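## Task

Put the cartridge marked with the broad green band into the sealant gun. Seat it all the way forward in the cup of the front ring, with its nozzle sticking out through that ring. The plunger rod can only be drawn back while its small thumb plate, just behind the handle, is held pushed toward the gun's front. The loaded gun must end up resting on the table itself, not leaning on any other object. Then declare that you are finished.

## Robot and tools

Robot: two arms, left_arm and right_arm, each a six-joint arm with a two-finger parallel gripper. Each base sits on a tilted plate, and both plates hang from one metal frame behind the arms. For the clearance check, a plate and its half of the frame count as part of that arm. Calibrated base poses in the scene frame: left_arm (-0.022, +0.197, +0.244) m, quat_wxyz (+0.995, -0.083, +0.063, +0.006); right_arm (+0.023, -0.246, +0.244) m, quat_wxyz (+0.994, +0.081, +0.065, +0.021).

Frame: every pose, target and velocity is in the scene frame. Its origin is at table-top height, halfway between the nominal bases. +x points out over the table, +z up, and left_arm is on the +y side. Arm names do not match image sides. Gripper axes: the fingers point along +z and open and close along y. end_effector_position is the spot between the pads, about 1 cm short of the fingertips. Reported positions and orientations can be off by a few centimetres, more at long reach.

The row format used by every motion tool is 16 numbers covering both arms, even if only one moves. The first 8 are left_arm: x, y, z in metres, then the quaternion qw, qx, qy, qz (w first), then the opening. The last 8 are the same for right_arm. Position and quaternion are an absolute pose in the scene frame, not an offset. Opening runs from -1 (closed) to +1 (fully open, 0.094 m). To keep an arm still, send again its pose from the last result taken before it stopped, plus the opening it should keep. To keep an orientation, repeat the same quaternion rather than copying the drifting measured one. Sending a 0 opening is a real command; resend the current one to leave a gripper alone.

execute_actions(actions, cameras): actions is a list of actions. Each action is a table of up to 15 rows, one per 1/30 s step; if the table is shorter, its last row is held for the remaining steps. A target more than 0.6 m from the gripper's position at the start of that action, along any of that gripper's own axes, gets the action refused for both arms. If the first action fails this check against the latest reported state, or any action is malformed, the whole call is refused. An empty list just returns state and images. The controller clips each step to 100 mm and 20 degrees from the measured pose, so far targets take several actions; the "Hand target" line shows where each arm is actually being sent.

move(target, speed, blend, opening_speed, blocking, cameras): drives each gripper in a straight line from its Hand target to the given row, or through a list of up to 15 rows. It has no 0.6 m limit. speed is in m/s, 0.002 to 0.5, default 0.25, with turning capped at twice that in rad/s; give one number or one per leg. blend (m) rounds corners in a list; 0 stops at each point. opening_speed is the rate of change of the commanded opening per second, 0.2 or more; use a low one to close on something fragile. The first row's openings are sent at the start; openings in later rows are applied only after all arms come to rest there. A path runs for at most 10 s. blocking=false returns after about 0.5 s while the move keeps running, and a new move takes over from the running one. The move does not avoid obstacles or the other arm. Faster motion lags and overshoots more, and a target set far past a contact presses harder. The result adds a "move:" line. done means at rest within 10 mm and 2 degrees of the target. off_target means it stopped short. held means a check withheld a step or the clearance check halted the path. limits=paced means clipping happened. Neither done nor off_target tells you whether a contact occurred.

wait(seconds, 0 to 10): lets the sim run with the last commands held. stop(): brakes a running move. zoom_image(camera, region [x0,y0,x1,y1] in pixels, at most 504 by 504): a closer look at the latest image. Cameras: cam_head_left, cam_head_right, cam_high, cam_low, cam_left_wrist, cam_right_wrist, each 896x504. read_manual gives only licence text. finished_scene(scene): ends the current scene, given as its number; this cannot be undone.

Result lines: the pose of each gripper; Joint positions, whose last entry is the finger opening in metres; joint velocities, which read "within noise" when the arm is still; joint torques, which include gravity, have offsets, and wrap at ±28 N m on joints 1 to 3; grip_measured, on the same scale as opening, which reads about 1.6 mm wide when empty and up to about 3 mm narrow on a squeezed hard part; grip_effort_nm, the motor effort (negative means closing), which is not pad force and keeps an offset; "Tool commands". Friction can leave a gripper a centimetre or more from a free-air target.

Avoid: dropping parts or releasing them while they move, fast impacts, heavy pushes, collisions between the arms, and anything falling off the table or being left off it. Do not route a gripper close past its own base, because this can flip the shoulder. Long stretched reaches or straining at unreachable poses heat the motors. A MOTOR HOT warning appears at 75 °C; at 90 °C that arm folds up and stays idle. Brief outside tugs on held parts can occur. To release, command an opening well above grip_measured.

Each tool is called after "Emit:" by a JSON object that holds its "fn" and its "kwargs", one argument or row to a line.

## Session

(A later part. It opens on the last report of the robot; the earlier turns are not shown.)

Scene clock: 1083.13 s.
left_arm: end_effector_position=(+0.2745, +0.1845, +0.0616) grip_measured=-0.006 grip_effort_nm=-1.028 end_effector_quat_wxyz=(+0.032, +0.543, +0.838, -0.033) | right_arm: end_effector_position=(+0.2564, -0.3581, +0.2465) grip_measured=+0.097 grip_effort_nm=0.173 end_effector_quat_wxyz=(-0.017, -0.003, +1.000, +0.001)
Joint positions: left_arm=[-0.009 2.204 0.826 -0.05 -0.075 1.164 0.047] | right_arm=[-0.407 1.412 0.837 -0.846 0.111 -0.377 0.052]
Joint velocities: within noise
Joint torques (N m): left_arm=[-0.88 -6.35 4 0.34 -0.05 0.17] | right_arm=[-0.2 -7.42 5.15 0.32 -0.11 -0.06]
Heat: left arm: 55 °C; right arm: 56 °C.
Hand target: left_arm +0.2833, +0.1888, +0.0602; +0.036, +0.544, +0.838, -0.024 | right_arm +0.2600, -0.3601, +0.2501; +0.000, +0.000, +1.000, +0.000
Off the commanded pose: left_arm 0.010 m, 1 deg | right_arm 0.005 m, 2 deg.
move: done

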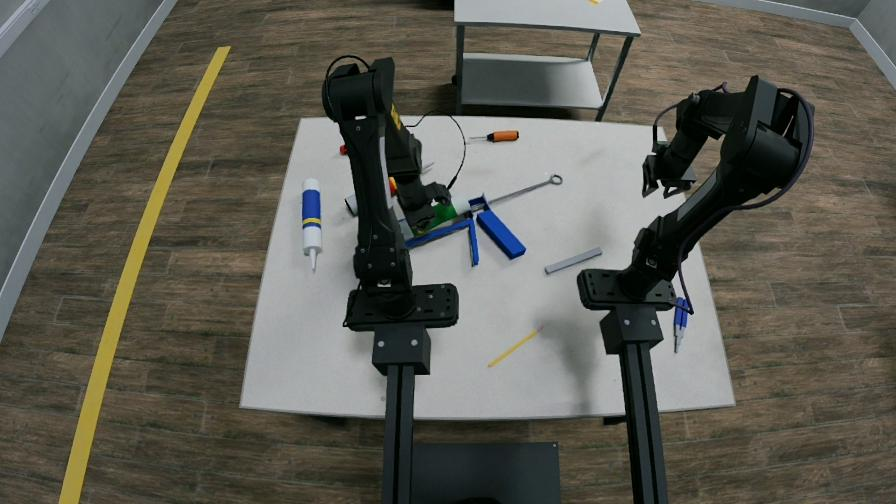

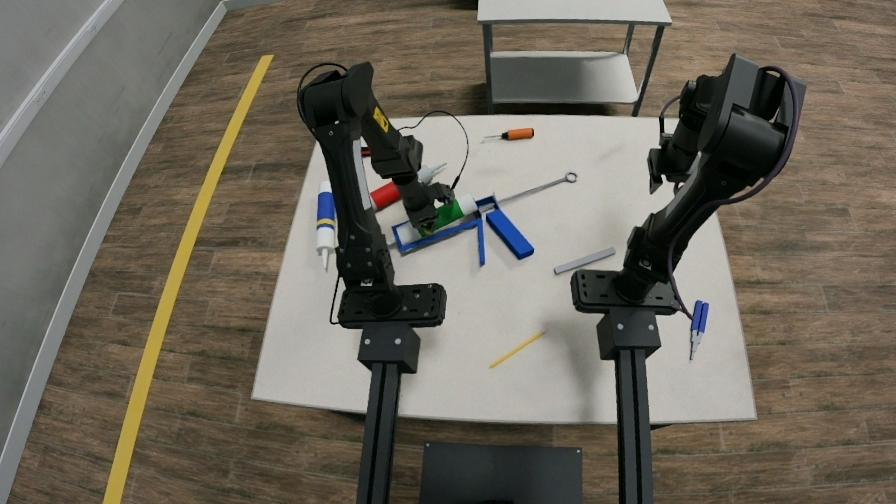

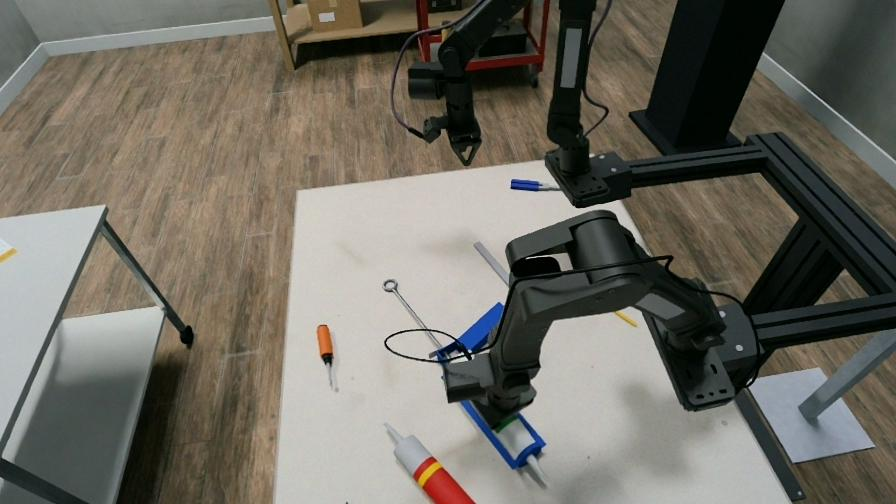

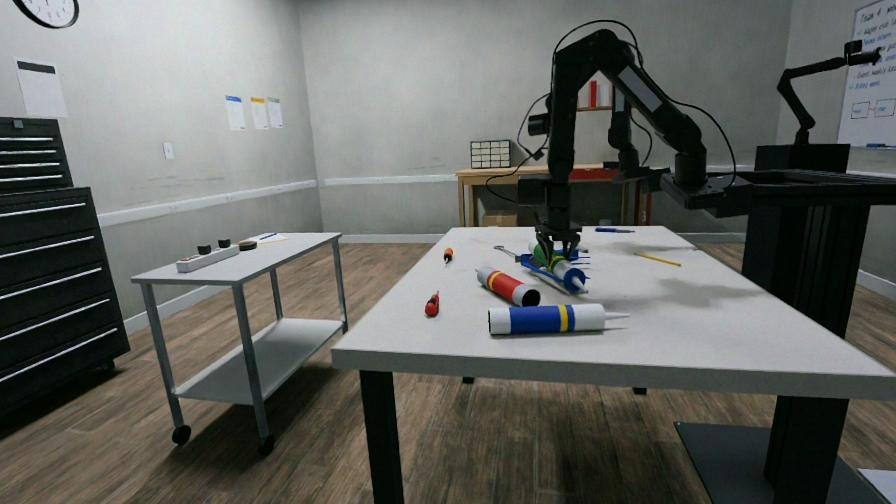

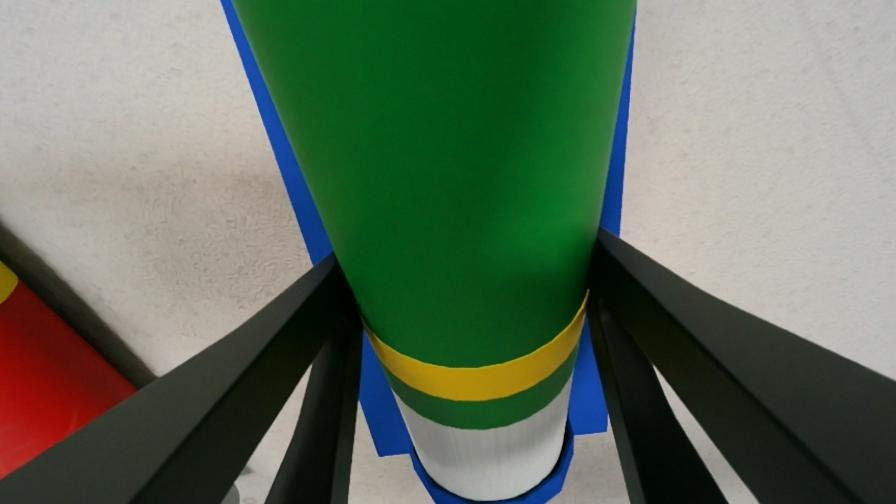

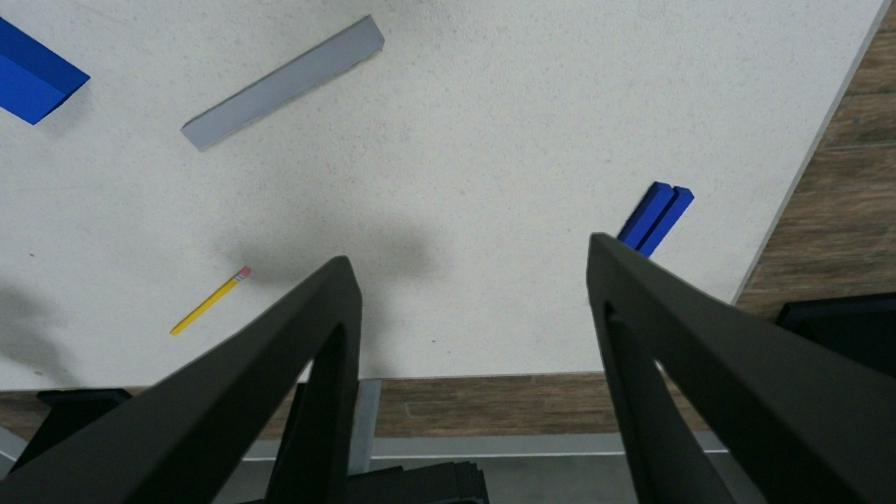

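Emit:
{"fn": "move", "kwargs": {
  "target": [0.2825,0.1905,0.052,0.0146,0.5445,0.8385,-0.0095,-0.25,0.26,-0.36,0.25,0,0,1,0,0.1],
  "speed": 0.04,
  "cameras": ["cam_head_right","cam_low","cam_high","cam_left_wrist"]
}}

Emit:
{"fn": "zoom_image", "kwargs": {
  "camera": "cam_head_right",
  "region": [375, 170, 515, 270]
}}

Emit:
{"fn": "zoom_image", "kwargs": {
  "camera": "cam_low",
  "region": [510, 220, 610, 300]
}}

Emit:
{"fn": "zoom_image", "kwargs": {
  "camera": "cam_high",
  "region": [490, 420, 560, 490]
}}

Scene clock: 1086.40 s.
left_arm: end_effector_position=(+0.2784, +0.1894, +0.0553) grip_measured=-0.006 grip_effort_nm=-1.023 end_effector_quat_wxyz=(+0.021, +0.544, +0.839, -0.021) | right_arm: end_effector_position=(+0.2564, -0.3581, +0.2465) grip_measured=+0.097 grip_effort_nm=0.168 end_effector_quat_wxyz=(-0.017, -0.003, +1.000, +0.001)
Joint positions: left_arm=[-0.009 2.235 0.853 -0.05 -0.108 1.164 0.047] | right_arm=[-0.407 1.412 0.837 -0.846 0.111 -0.377 0.052]
Joint velocities: within noise
Joint torques (N m): left_arm=[-2.51 -6.01 4.07 0.26 -0.24 -0.08] | right_arm=[-0.23 -7.39 5.11 0.33 -0.11 -0.08]
Heat: left arm: 53 °C; right arm: 56 °C.
Hand target: left_arm +0.2826, +0.1905, +0.0522; +0.015, +0.544, +0.839, -0.009 | right_arm +0.2600, -0.3601, +0.2501; +0.000, +0.000, +1.000, +0.000
Off the commanded pose: left_arm 0.005 m, 1 deg | right_arm 0.005 m, 2 deg.
move: done
Images, in order (width x height): cam_head_right 896x504, cam_high 896x504, cam_low 896x504, cam_left_wrist 896x504.

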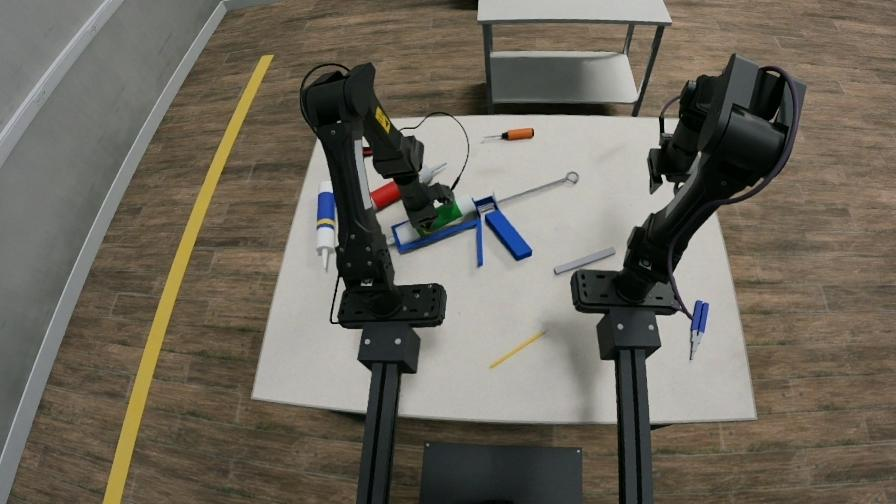

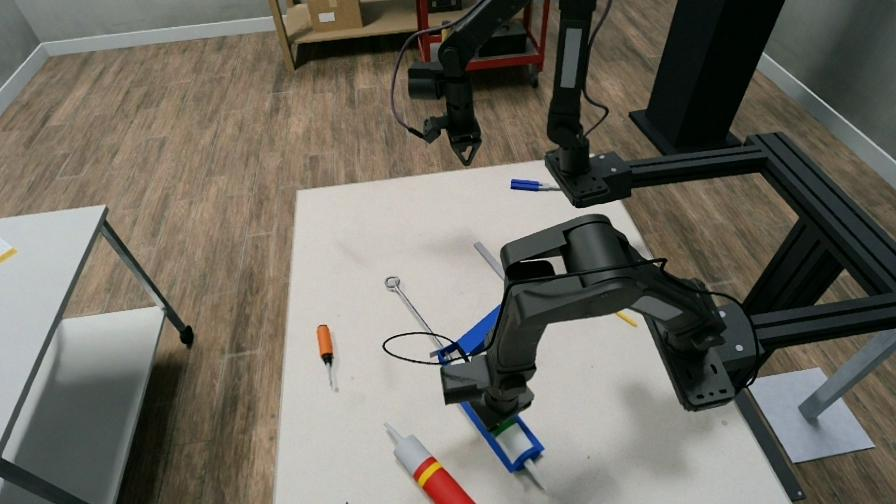

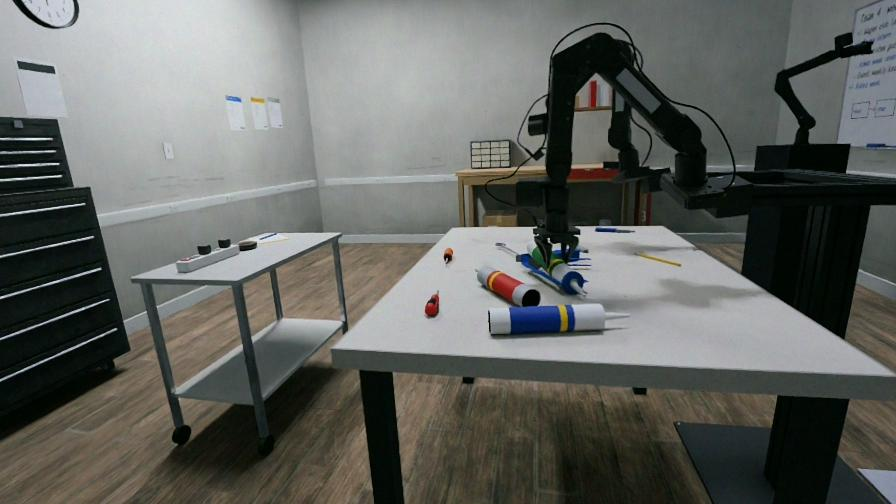

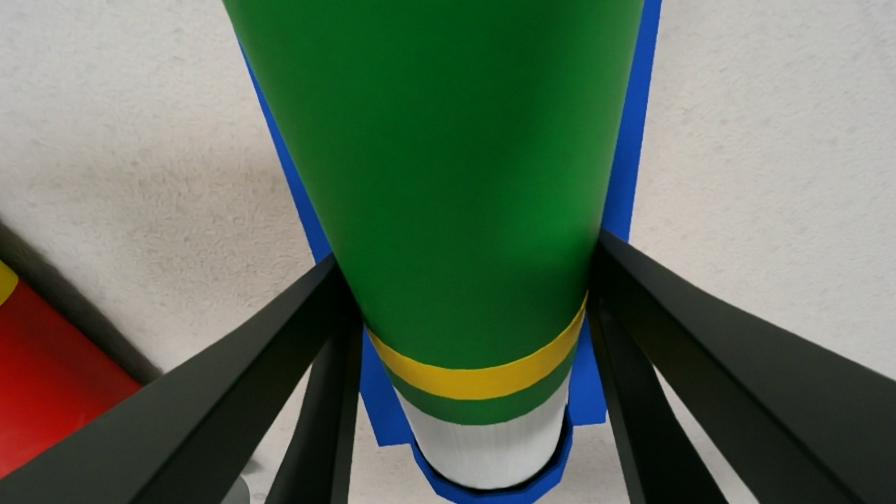

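Scaled by 3.600 from the camera's 896x504 image, which has a finer 1280x720 frame.

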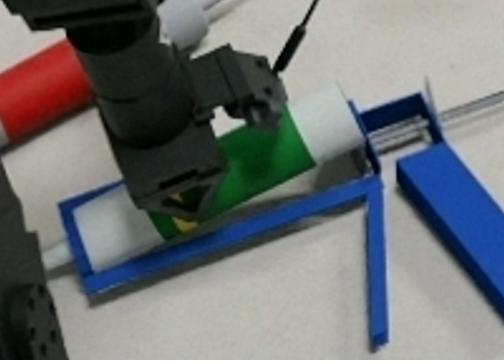

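Scaled by 5.040 from the camera's 896x504 image, which has a finer 1280x720 frame.

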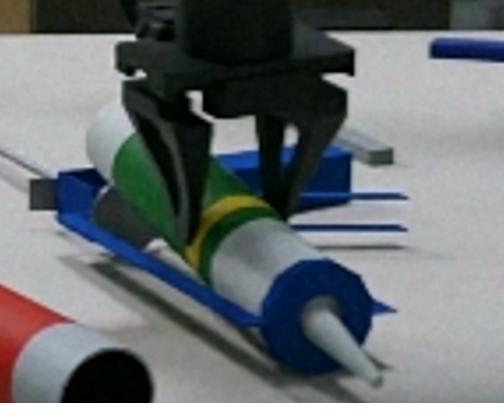

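Scaled by 7.200 from the camera's 896x504 image, which has a finer 1280x720 frame.

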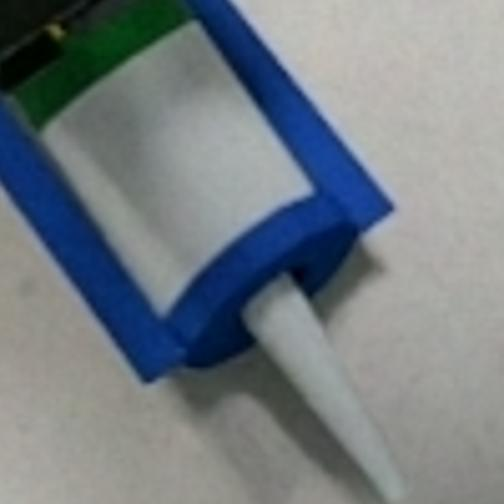

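Emit:
{"fn": "move", "kwargs": {
  "target": [0.2805,0.1915,0.044,0.0073,0.5446,0.8387,-0.0047,-0.25,0.26,-0.36,0.25,0,0,1,0,0.1],
  "speed": 0.04,
  "cameras": ["cam_head_right","cam_low","cam_high","cam_left_wrist"]
}}

Emit:
{"fn": "zoom_image", "kwargs": {
  "camera": "cam_head_right",
  "region": [375, 170, 515, 270]
}}

Emit:
{"fn": "zoom_image", "kwargs": {
  "camera": "cam_low",
  "region": [510, 220, 610, 300]
}}

Emit:
{"fn": "zoom_image", "kwargs": {
  "camera": "cam_high",
  "region": [490, 420, 560, 490]
}}

Scene clock: 1091.10 s.
left_arm: end_effector_position=(+0.2778, +0.1895, +0.0535) grip_measured=-0.006 grip_effort_nm=-1.033 end_effector_quat_wxyz=(+0.016, +0.545, +0.838, -0.019) | right_arm: end_effector_position=(+0.2564, -0.3581, +0.2465) grip_measured=+0.097 grip_effort_nm=0.173 end_effector_quat_wxyz=(-0.017, -0.003, +1.000, +0.001)
Joint positions: left_arm=[-0.013 2.244 0.86 -0.056 -0.116 1.163 0.047] | right_arm=[-0.407 1.412 0.837 -0.846 0.111 -0.377 0.052]
Joint velocities: within noise
Joint torques (N m): left_arm=[-2.3 -4.37 3.82 0.52 -0.29 -0.1] | right_arm=[-0.27 -7.39 5.11 0.34 -0.12 -0.06]
Heat: left arm: 51 °C; right arm: 56 °C.
Hand target: left_arm +0.2802, +0.1914, +0.0445; +0.008, +0.545, +0.839, -0.005 | right_arm +0.2600, -0.3601, +0.2501; +0.000, +0.000, +1.000, +0.000
Off the commanded pose: left_arm 0.010 m, 2 deg | right_arm 0.005 m, 2 deg.
move: done
Images, in order (width x height): cam_head_right 896x504, cam_high 896x504, cam_low 896x504, cam_left_wrist 896x504.

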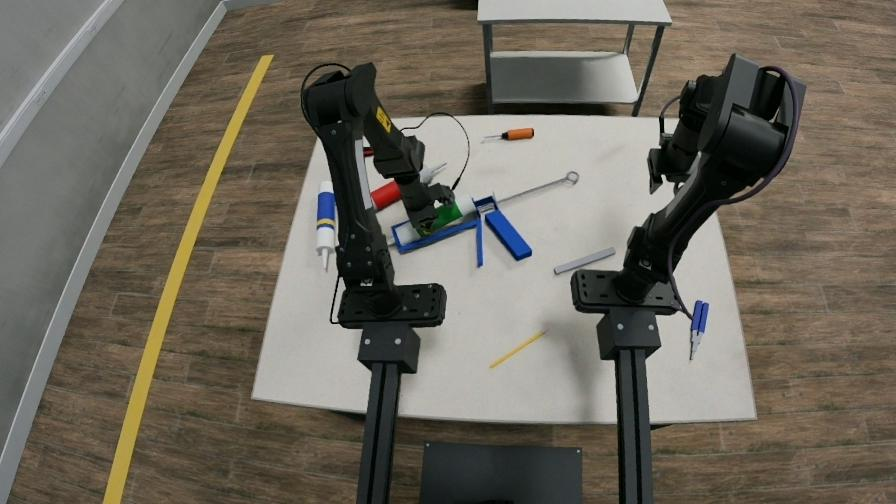

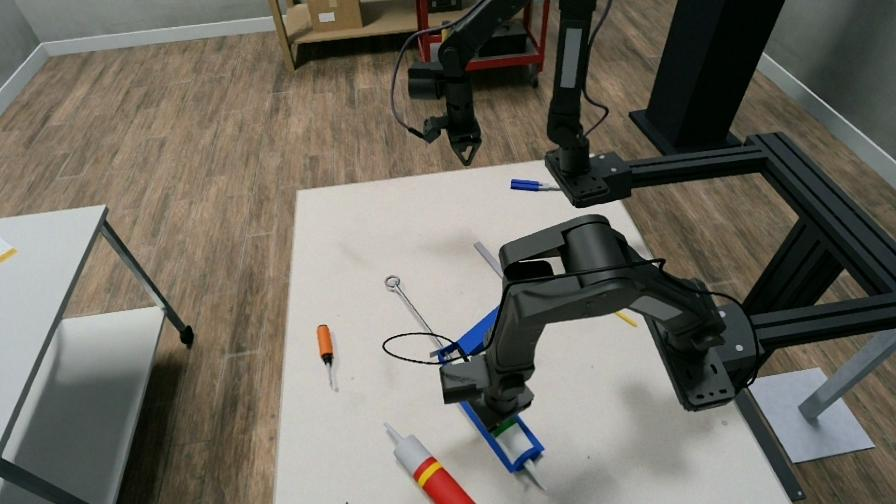

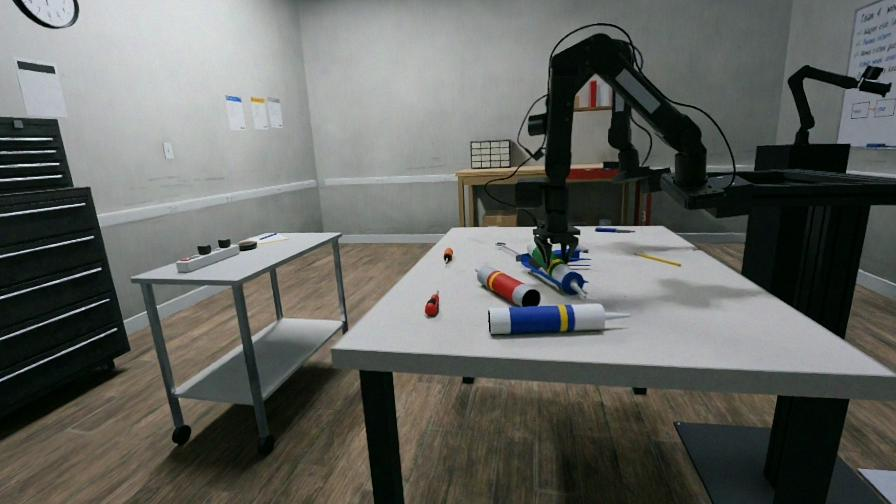

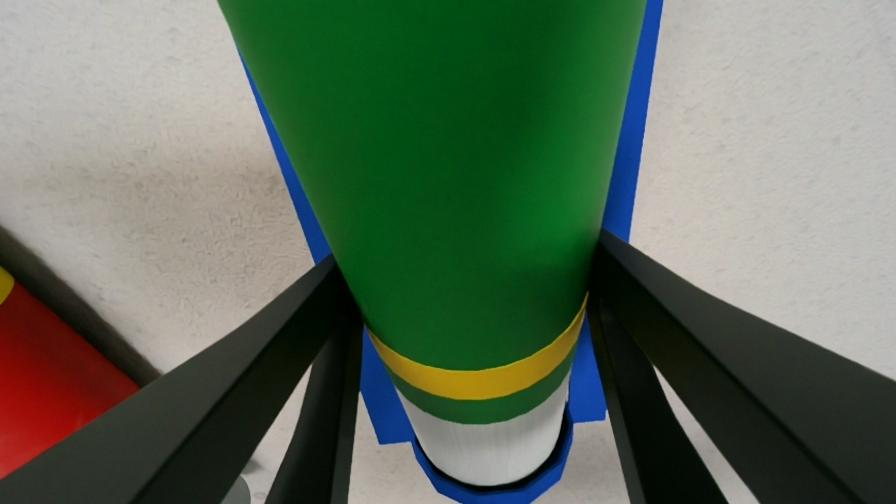

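Scaled by 3.600 from the camera's 896x504 image, which has a finer 1280x720 frame.

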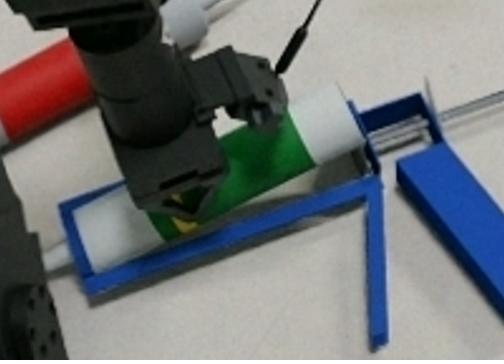

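Scaled by 5.040 from the camera's 896x504 image, which has a finer 1280x720 frame.

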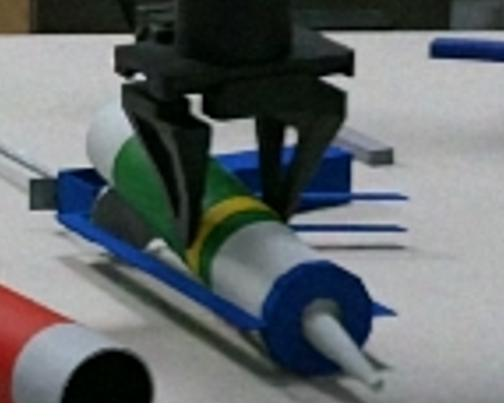

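Scaled by 7.200 from the camera's 896x504 image, which has a finer 1280x720 frame.

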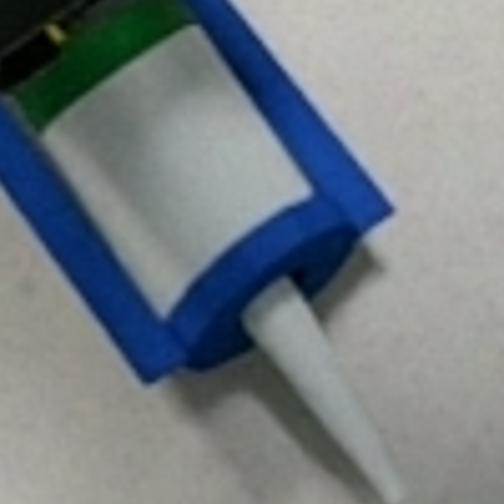

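Emit:
{"fn": "zoom_image", "kwargs": {
  "camera": "cam_head_right",
  "region": [455, 180, 515, 230]
}}

Emit:
{"fn": "zoom_image", "kwargs": {
  "camera": "cam_low",
  "region": [510, 230, 570, 280]
}}

Emit:
{"fn": "zoom_image", "kwargs": {
  "camera": "cam_left_wrist",
  "region": [380, 380, 640, 504]
}}

Scaled by 8.400 from the camera's 896x504 image, which has a finer 1280x720 frame.

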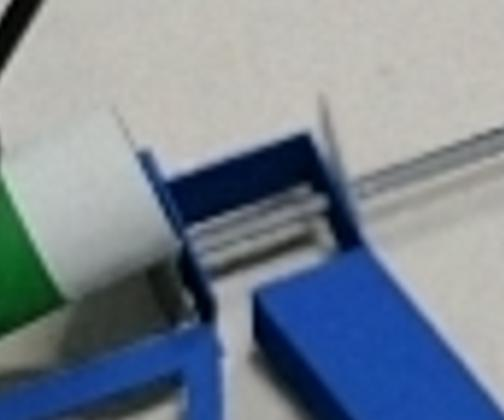

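Scaled by 8.400 from the camera's 896x504 image, which has a finer 1280x720 frame.

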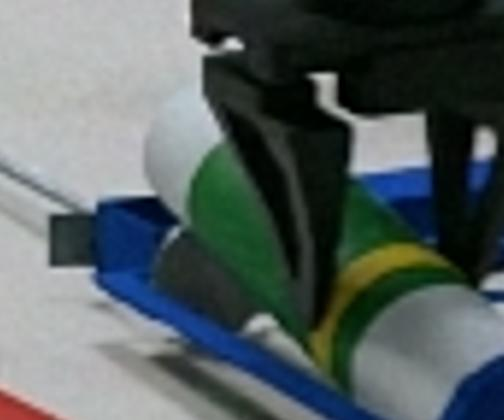

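Scaled by 1.938 from the camera's 896x504 image, which has a finer 1280x720 frame.

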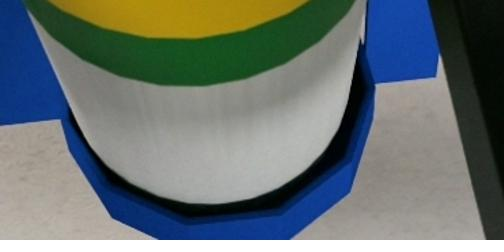

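Emit:
{"fn": "move", "kwargs": {
  "target": [0.2790,0.1925,0.072,0.0146,0.5445,0.8385,-0.0095,-0.25,0.26,-0.36,0.25,0,0,1,0,0.1],
  "speed": 0.04,
  "cameras": ["cam_head_right","cam_low","cam_high","cam_left_wrist"]
}}

Emit:
{"fn": "zoom_image", "kwargs": {
  "camera": "cam_left_wrist",
  "region": [380, 380, 640, 504]
}}

Emit:
{"fn": "zoom_image", "kwargs": {
  "camera": "cam_low",
  "region": [510, 220, 610, 300]
}}

Emit:
{"fn": "zoom_image", "kwargs": {
  "camera": "cam_high",
  "region": [490, 420, 560, 490]
}}

Scene clock: 1102.90 s.
left_arm: end_effector_position=(+0.2773, +0.1899, +0.0585) grip_measured=-0.006 grip_effort_nm=-1.023 end_effector_quat_wxyz=(+0.018, +0.544, +0.839, -0.020) | right_arm: end_effector_position=(+0.2564, -0.3581, +0.2465) grip_measured=+0.097 grip_effort_nm=0.168 end_effector_quat_wxyz=(-0.017, -0.003, +1.000, +0.001)
Joint positions: left_arm=[-0.013 2.222 0.849 -0.064 -0.114 1.161 0.047] | right_arm=[-0.407 1.412 0.837 -0.846 0.111 -0.377 0.052]
Joint velocities: within noise
Joint torques (N m): left_arm=[-2.77 -11.12 1.54 -0.05 -0.19 -0.08] | right_arm=[-0.28 -7.47 5.14 0.34 -0.09 -0.06]
Heat: left arm: 46 °C; right arm: 56 °C.
Hand target: left_arm +0.2788, +0.1924, +0.0711; +0.015, +0.545, +0.839, -0.010 | right_arm +0.2600, -0.3601, +0.2501; +0.000, +0.000, +1.000, +0.000
Off the commanded pose: left_arm 0.014 m, 1 deg | right_arm 0.005 m, 2 deg.
move: off_target (left_arm)
Images, in order (width x height): cam_head_right 896x504, cam_high 896x504, cam_low 896x504, cam_left_wrist 896x504.

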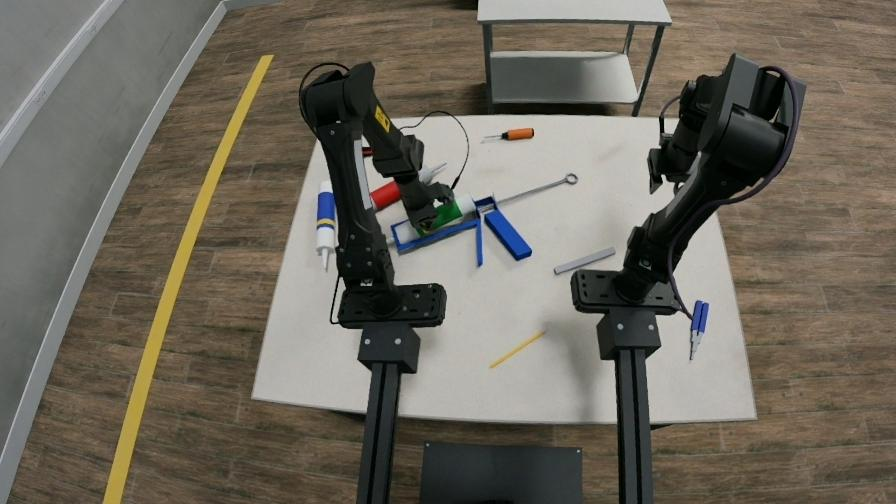

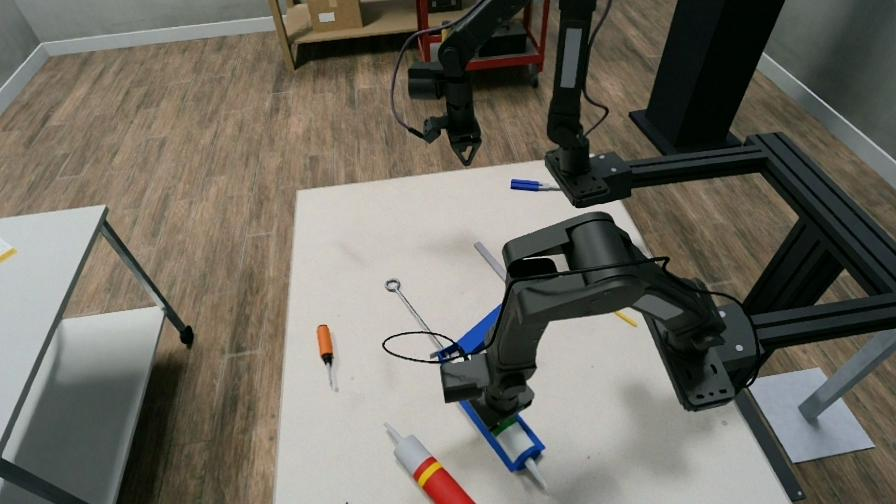

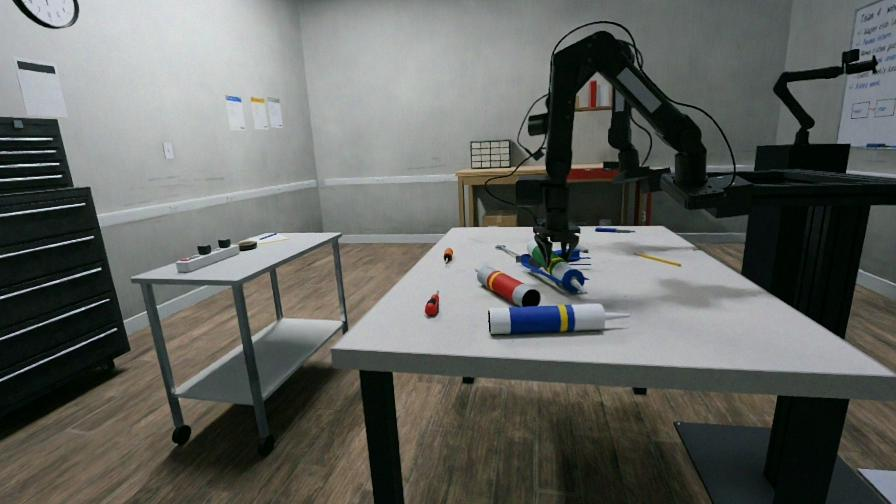

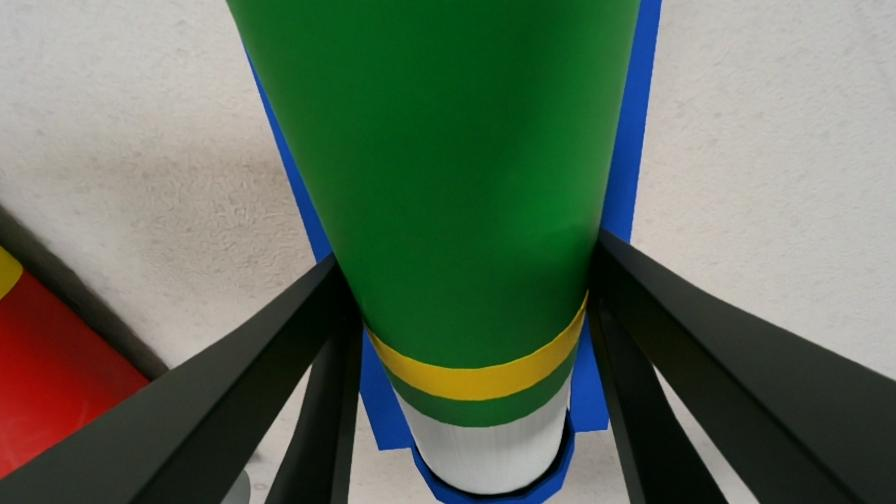

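Scaled by 1.938 from the camera's 896x504 image, which has a finer 1280x720 frame.

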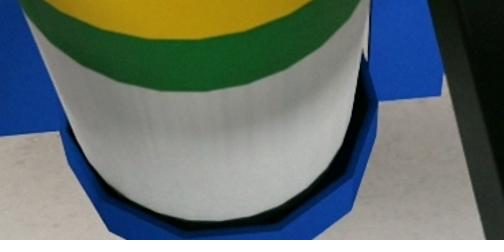

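Scaled by 5.040 from the camera's 896x504 image, which has a finer 1280x720 frame.

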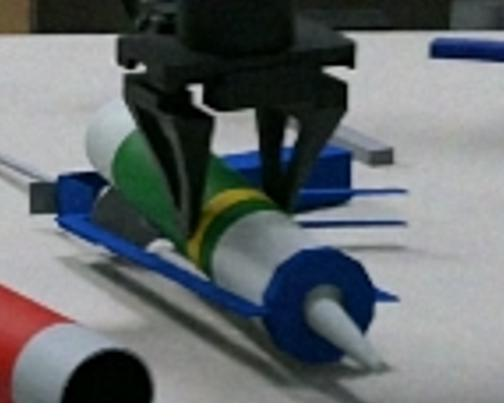

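Scaled by 7.200 from the camera's 896x504 image, which has a finer 1280x720 frame.

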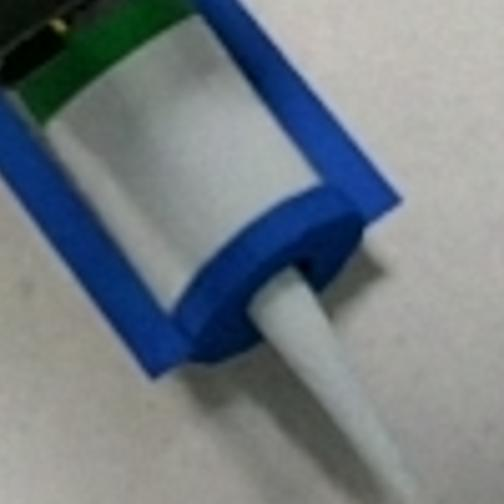

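Emit:
{"fn": "move", "kwargs": {
  "target": [0.2723,0.2010,0.072,0.0146,0.5518,0.8338,-0.0096,-0.25,0.26,-0.36,0.25,0,0,1,0,0.1],
  "speed": 0.04,
  "cameras": ["cam_head_right","cam_low","cam_high","cam_left_wrist"]
}}

Emit:
{"fn": "zoom_image", "kwargs": {
  "camera": "cam_left_wrist",
  "region": [380, 380, 640, 504]
}}

Emit:
{"fn": "zoom_image", "kwargs": {
  "camera": "cam_low",
  "region": [510, 220, 610, 300]
}}

Emit:
{"fn": "zoom_image", "kwargs": {
  "camera": "cam_head_right",
  "region": [455, 180, 515, 230]
}}

Scene clock: 1108.87 s.
left_arm: end_effector_position=(+0.2654, +0.1924, +0.0590) grip_measured=-0.006 grip_effort_nm=-1.028 end_effector_quat_wxyz=(+0.009, +0.550, +0.835, -0.024) | right_arm: end_effector_position=(+0.2564, -0.3581, +0.2465) grip_measured=+0.097 grip_effort_nm=0.168 end_effector_quat_wxyz=(-0.017, -0.003, +1.000, +0.001)
Joint positions: left_arm=[-0.005 2.209 0.818 -0.064 -0.114 1.181 0.047] | right_arm=[-0.407 1.412 0.837 -0.846 0.111 -0.377 0.052]
Joint velocities: within noise
Joint torques (N m): left_arm=[-0.8 -11.32 1.47 0.1 -0.15 0.2] | right_arm=[-0.28 -7.47 5.08 0.32 -0.11 -0.06]
Heat: left arm: 48 °C; right arm: 56 °C.
Hand target: left_arm +0.2721, +0.2008, +0.0711; +0.014, +0.552, +0.834, -0.010 | right_arm +0.2600, -0.3601, +0.2501; +0.000, +0.000, +1.000, +0.000
Off the commanded pose: left_arm 0.017 m, 2 deg | right_arm 0.005 m, 2 deg.
move: off_target (left_arm)
Images, in order (width x height): cam_head_right 896x504, cam_high 896x504, cam_low 896x504, cam_left_wrist 896x504.

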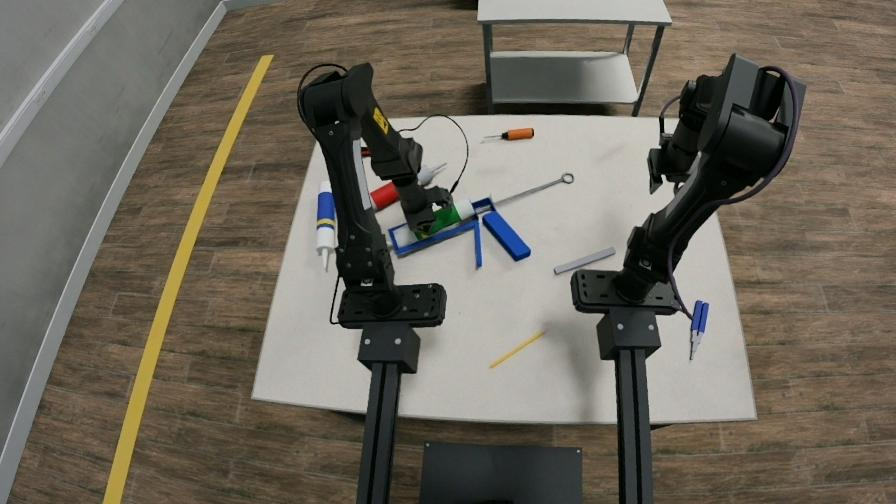

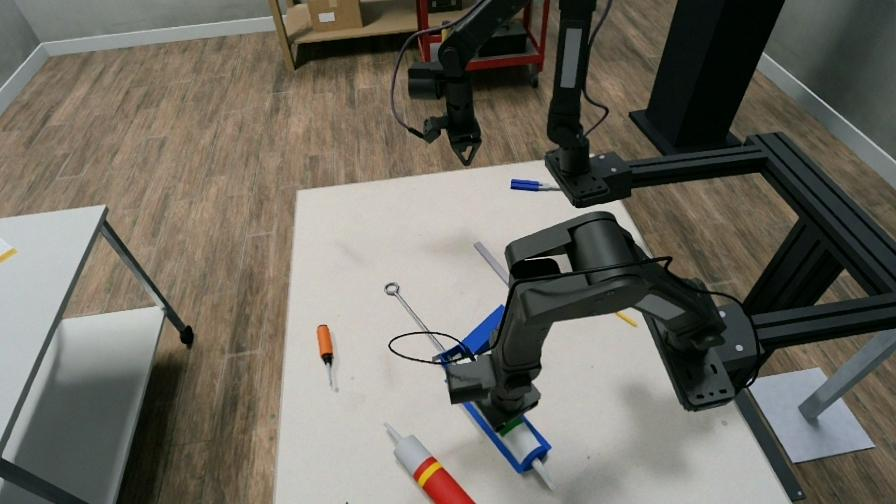

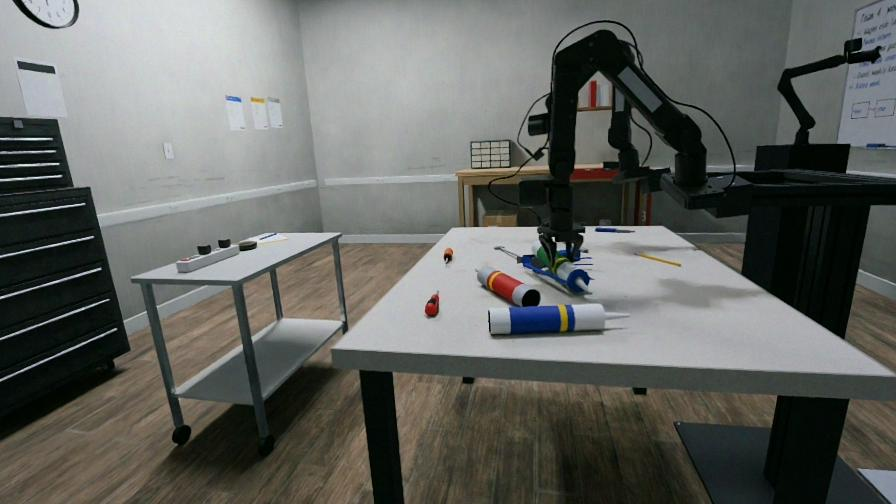

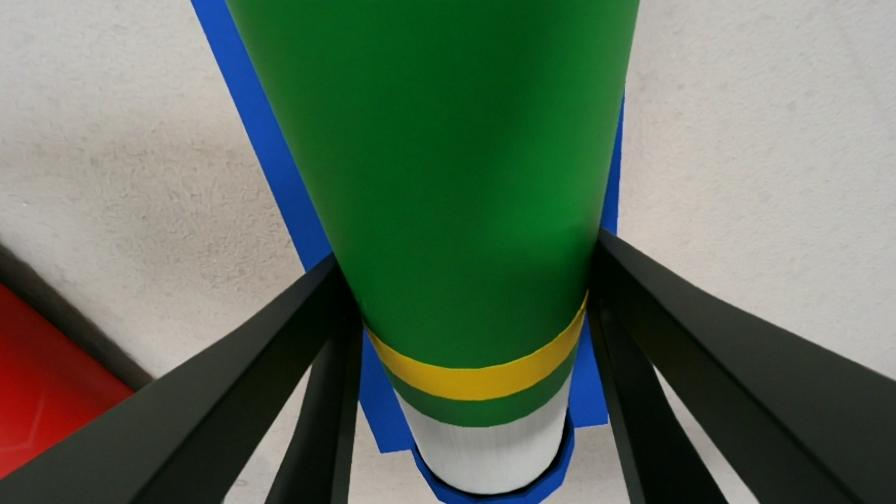

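Scaled by 1.938 from the camera's 896x504 image, which has a finer 1280x720 frame.

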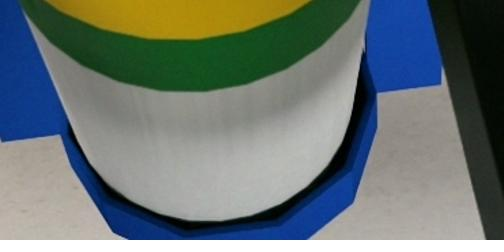

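Scaled by 5.040 from the camera's 896x504 image, which has a finer 1280x720 frame.

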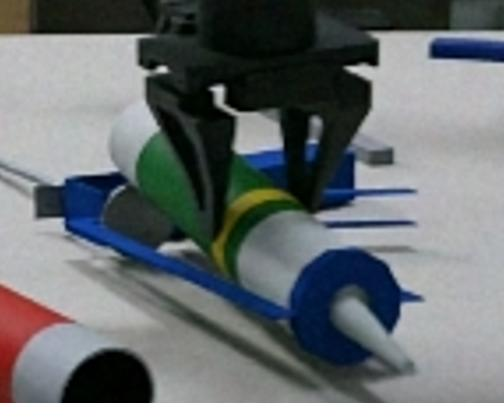

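Scaled by 8.400 from the camera's 896x504 image, which has a finer 1280x720 frame.

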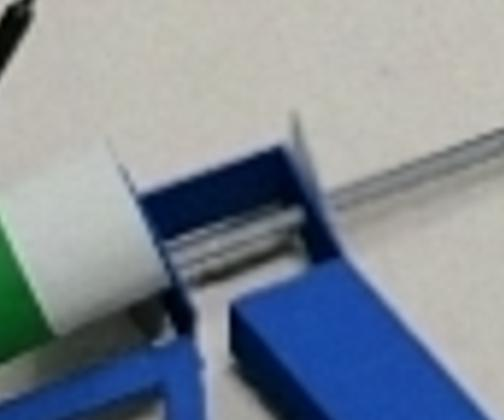

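Emit:
{"fn": "zoom_image", "kwargs": {
  "camera": "cam_high",
  "region": [500, 430, 570, 500]
}}

Emit:
{"fn": "zoom_image", "kwargs": {
  "camera": "cam_high",
  "region": [430, 340, 570, 500]
}}

Scaled by 7.200 from the camera's 896x504 image, which has a finer 1280x720 frame.

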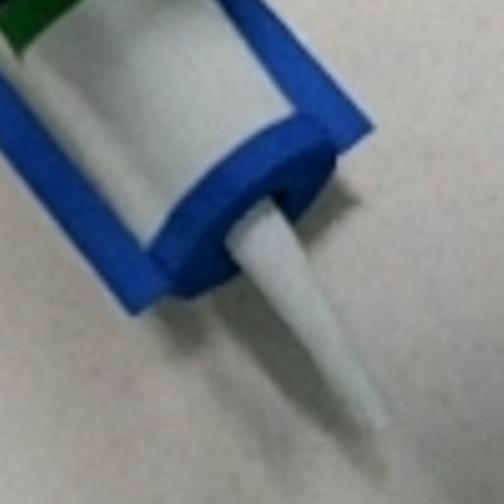

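Scaled by 3.150 from the camera's 896x504 image, which has a finer 1280x720 frame.

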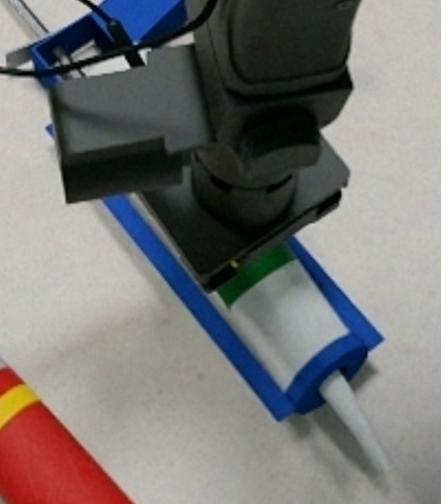

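Emit:
{"fn": "zoom_image", "kwargs": {
  "camera": "cam_high",
  "region": [370, 410, 490, 504]
}}

Emit:
{"fn": "zoom_image", "kwargs": {
  "camera": "cam_head_right",
  "region": [360, 140, 470, 230]
}}

Emit:
{"fn": "zoom_image", "kwargs": {
  "camera": "cam_low",
  "region": [460, 240, 640, 350]
}}

Scaled by 4.200 from the camera's 896x504 image, which has a finer 1280x720 frame.

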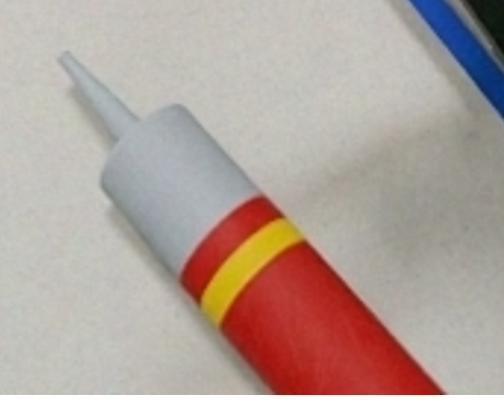

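Scaled by 4.582 from the camera's 896x504 image, which has a finer 1280x720 frame.

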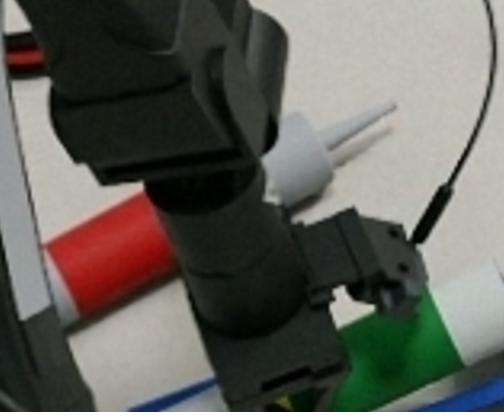

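Scaled by 2.800 from the camera's 896x504 image, which has a finer 1280x720 frame.

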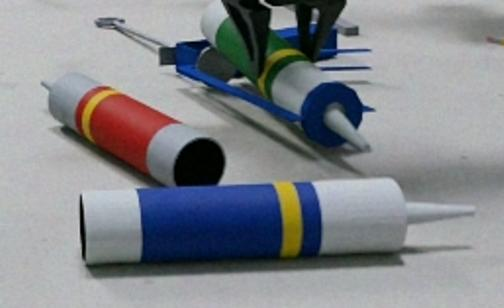

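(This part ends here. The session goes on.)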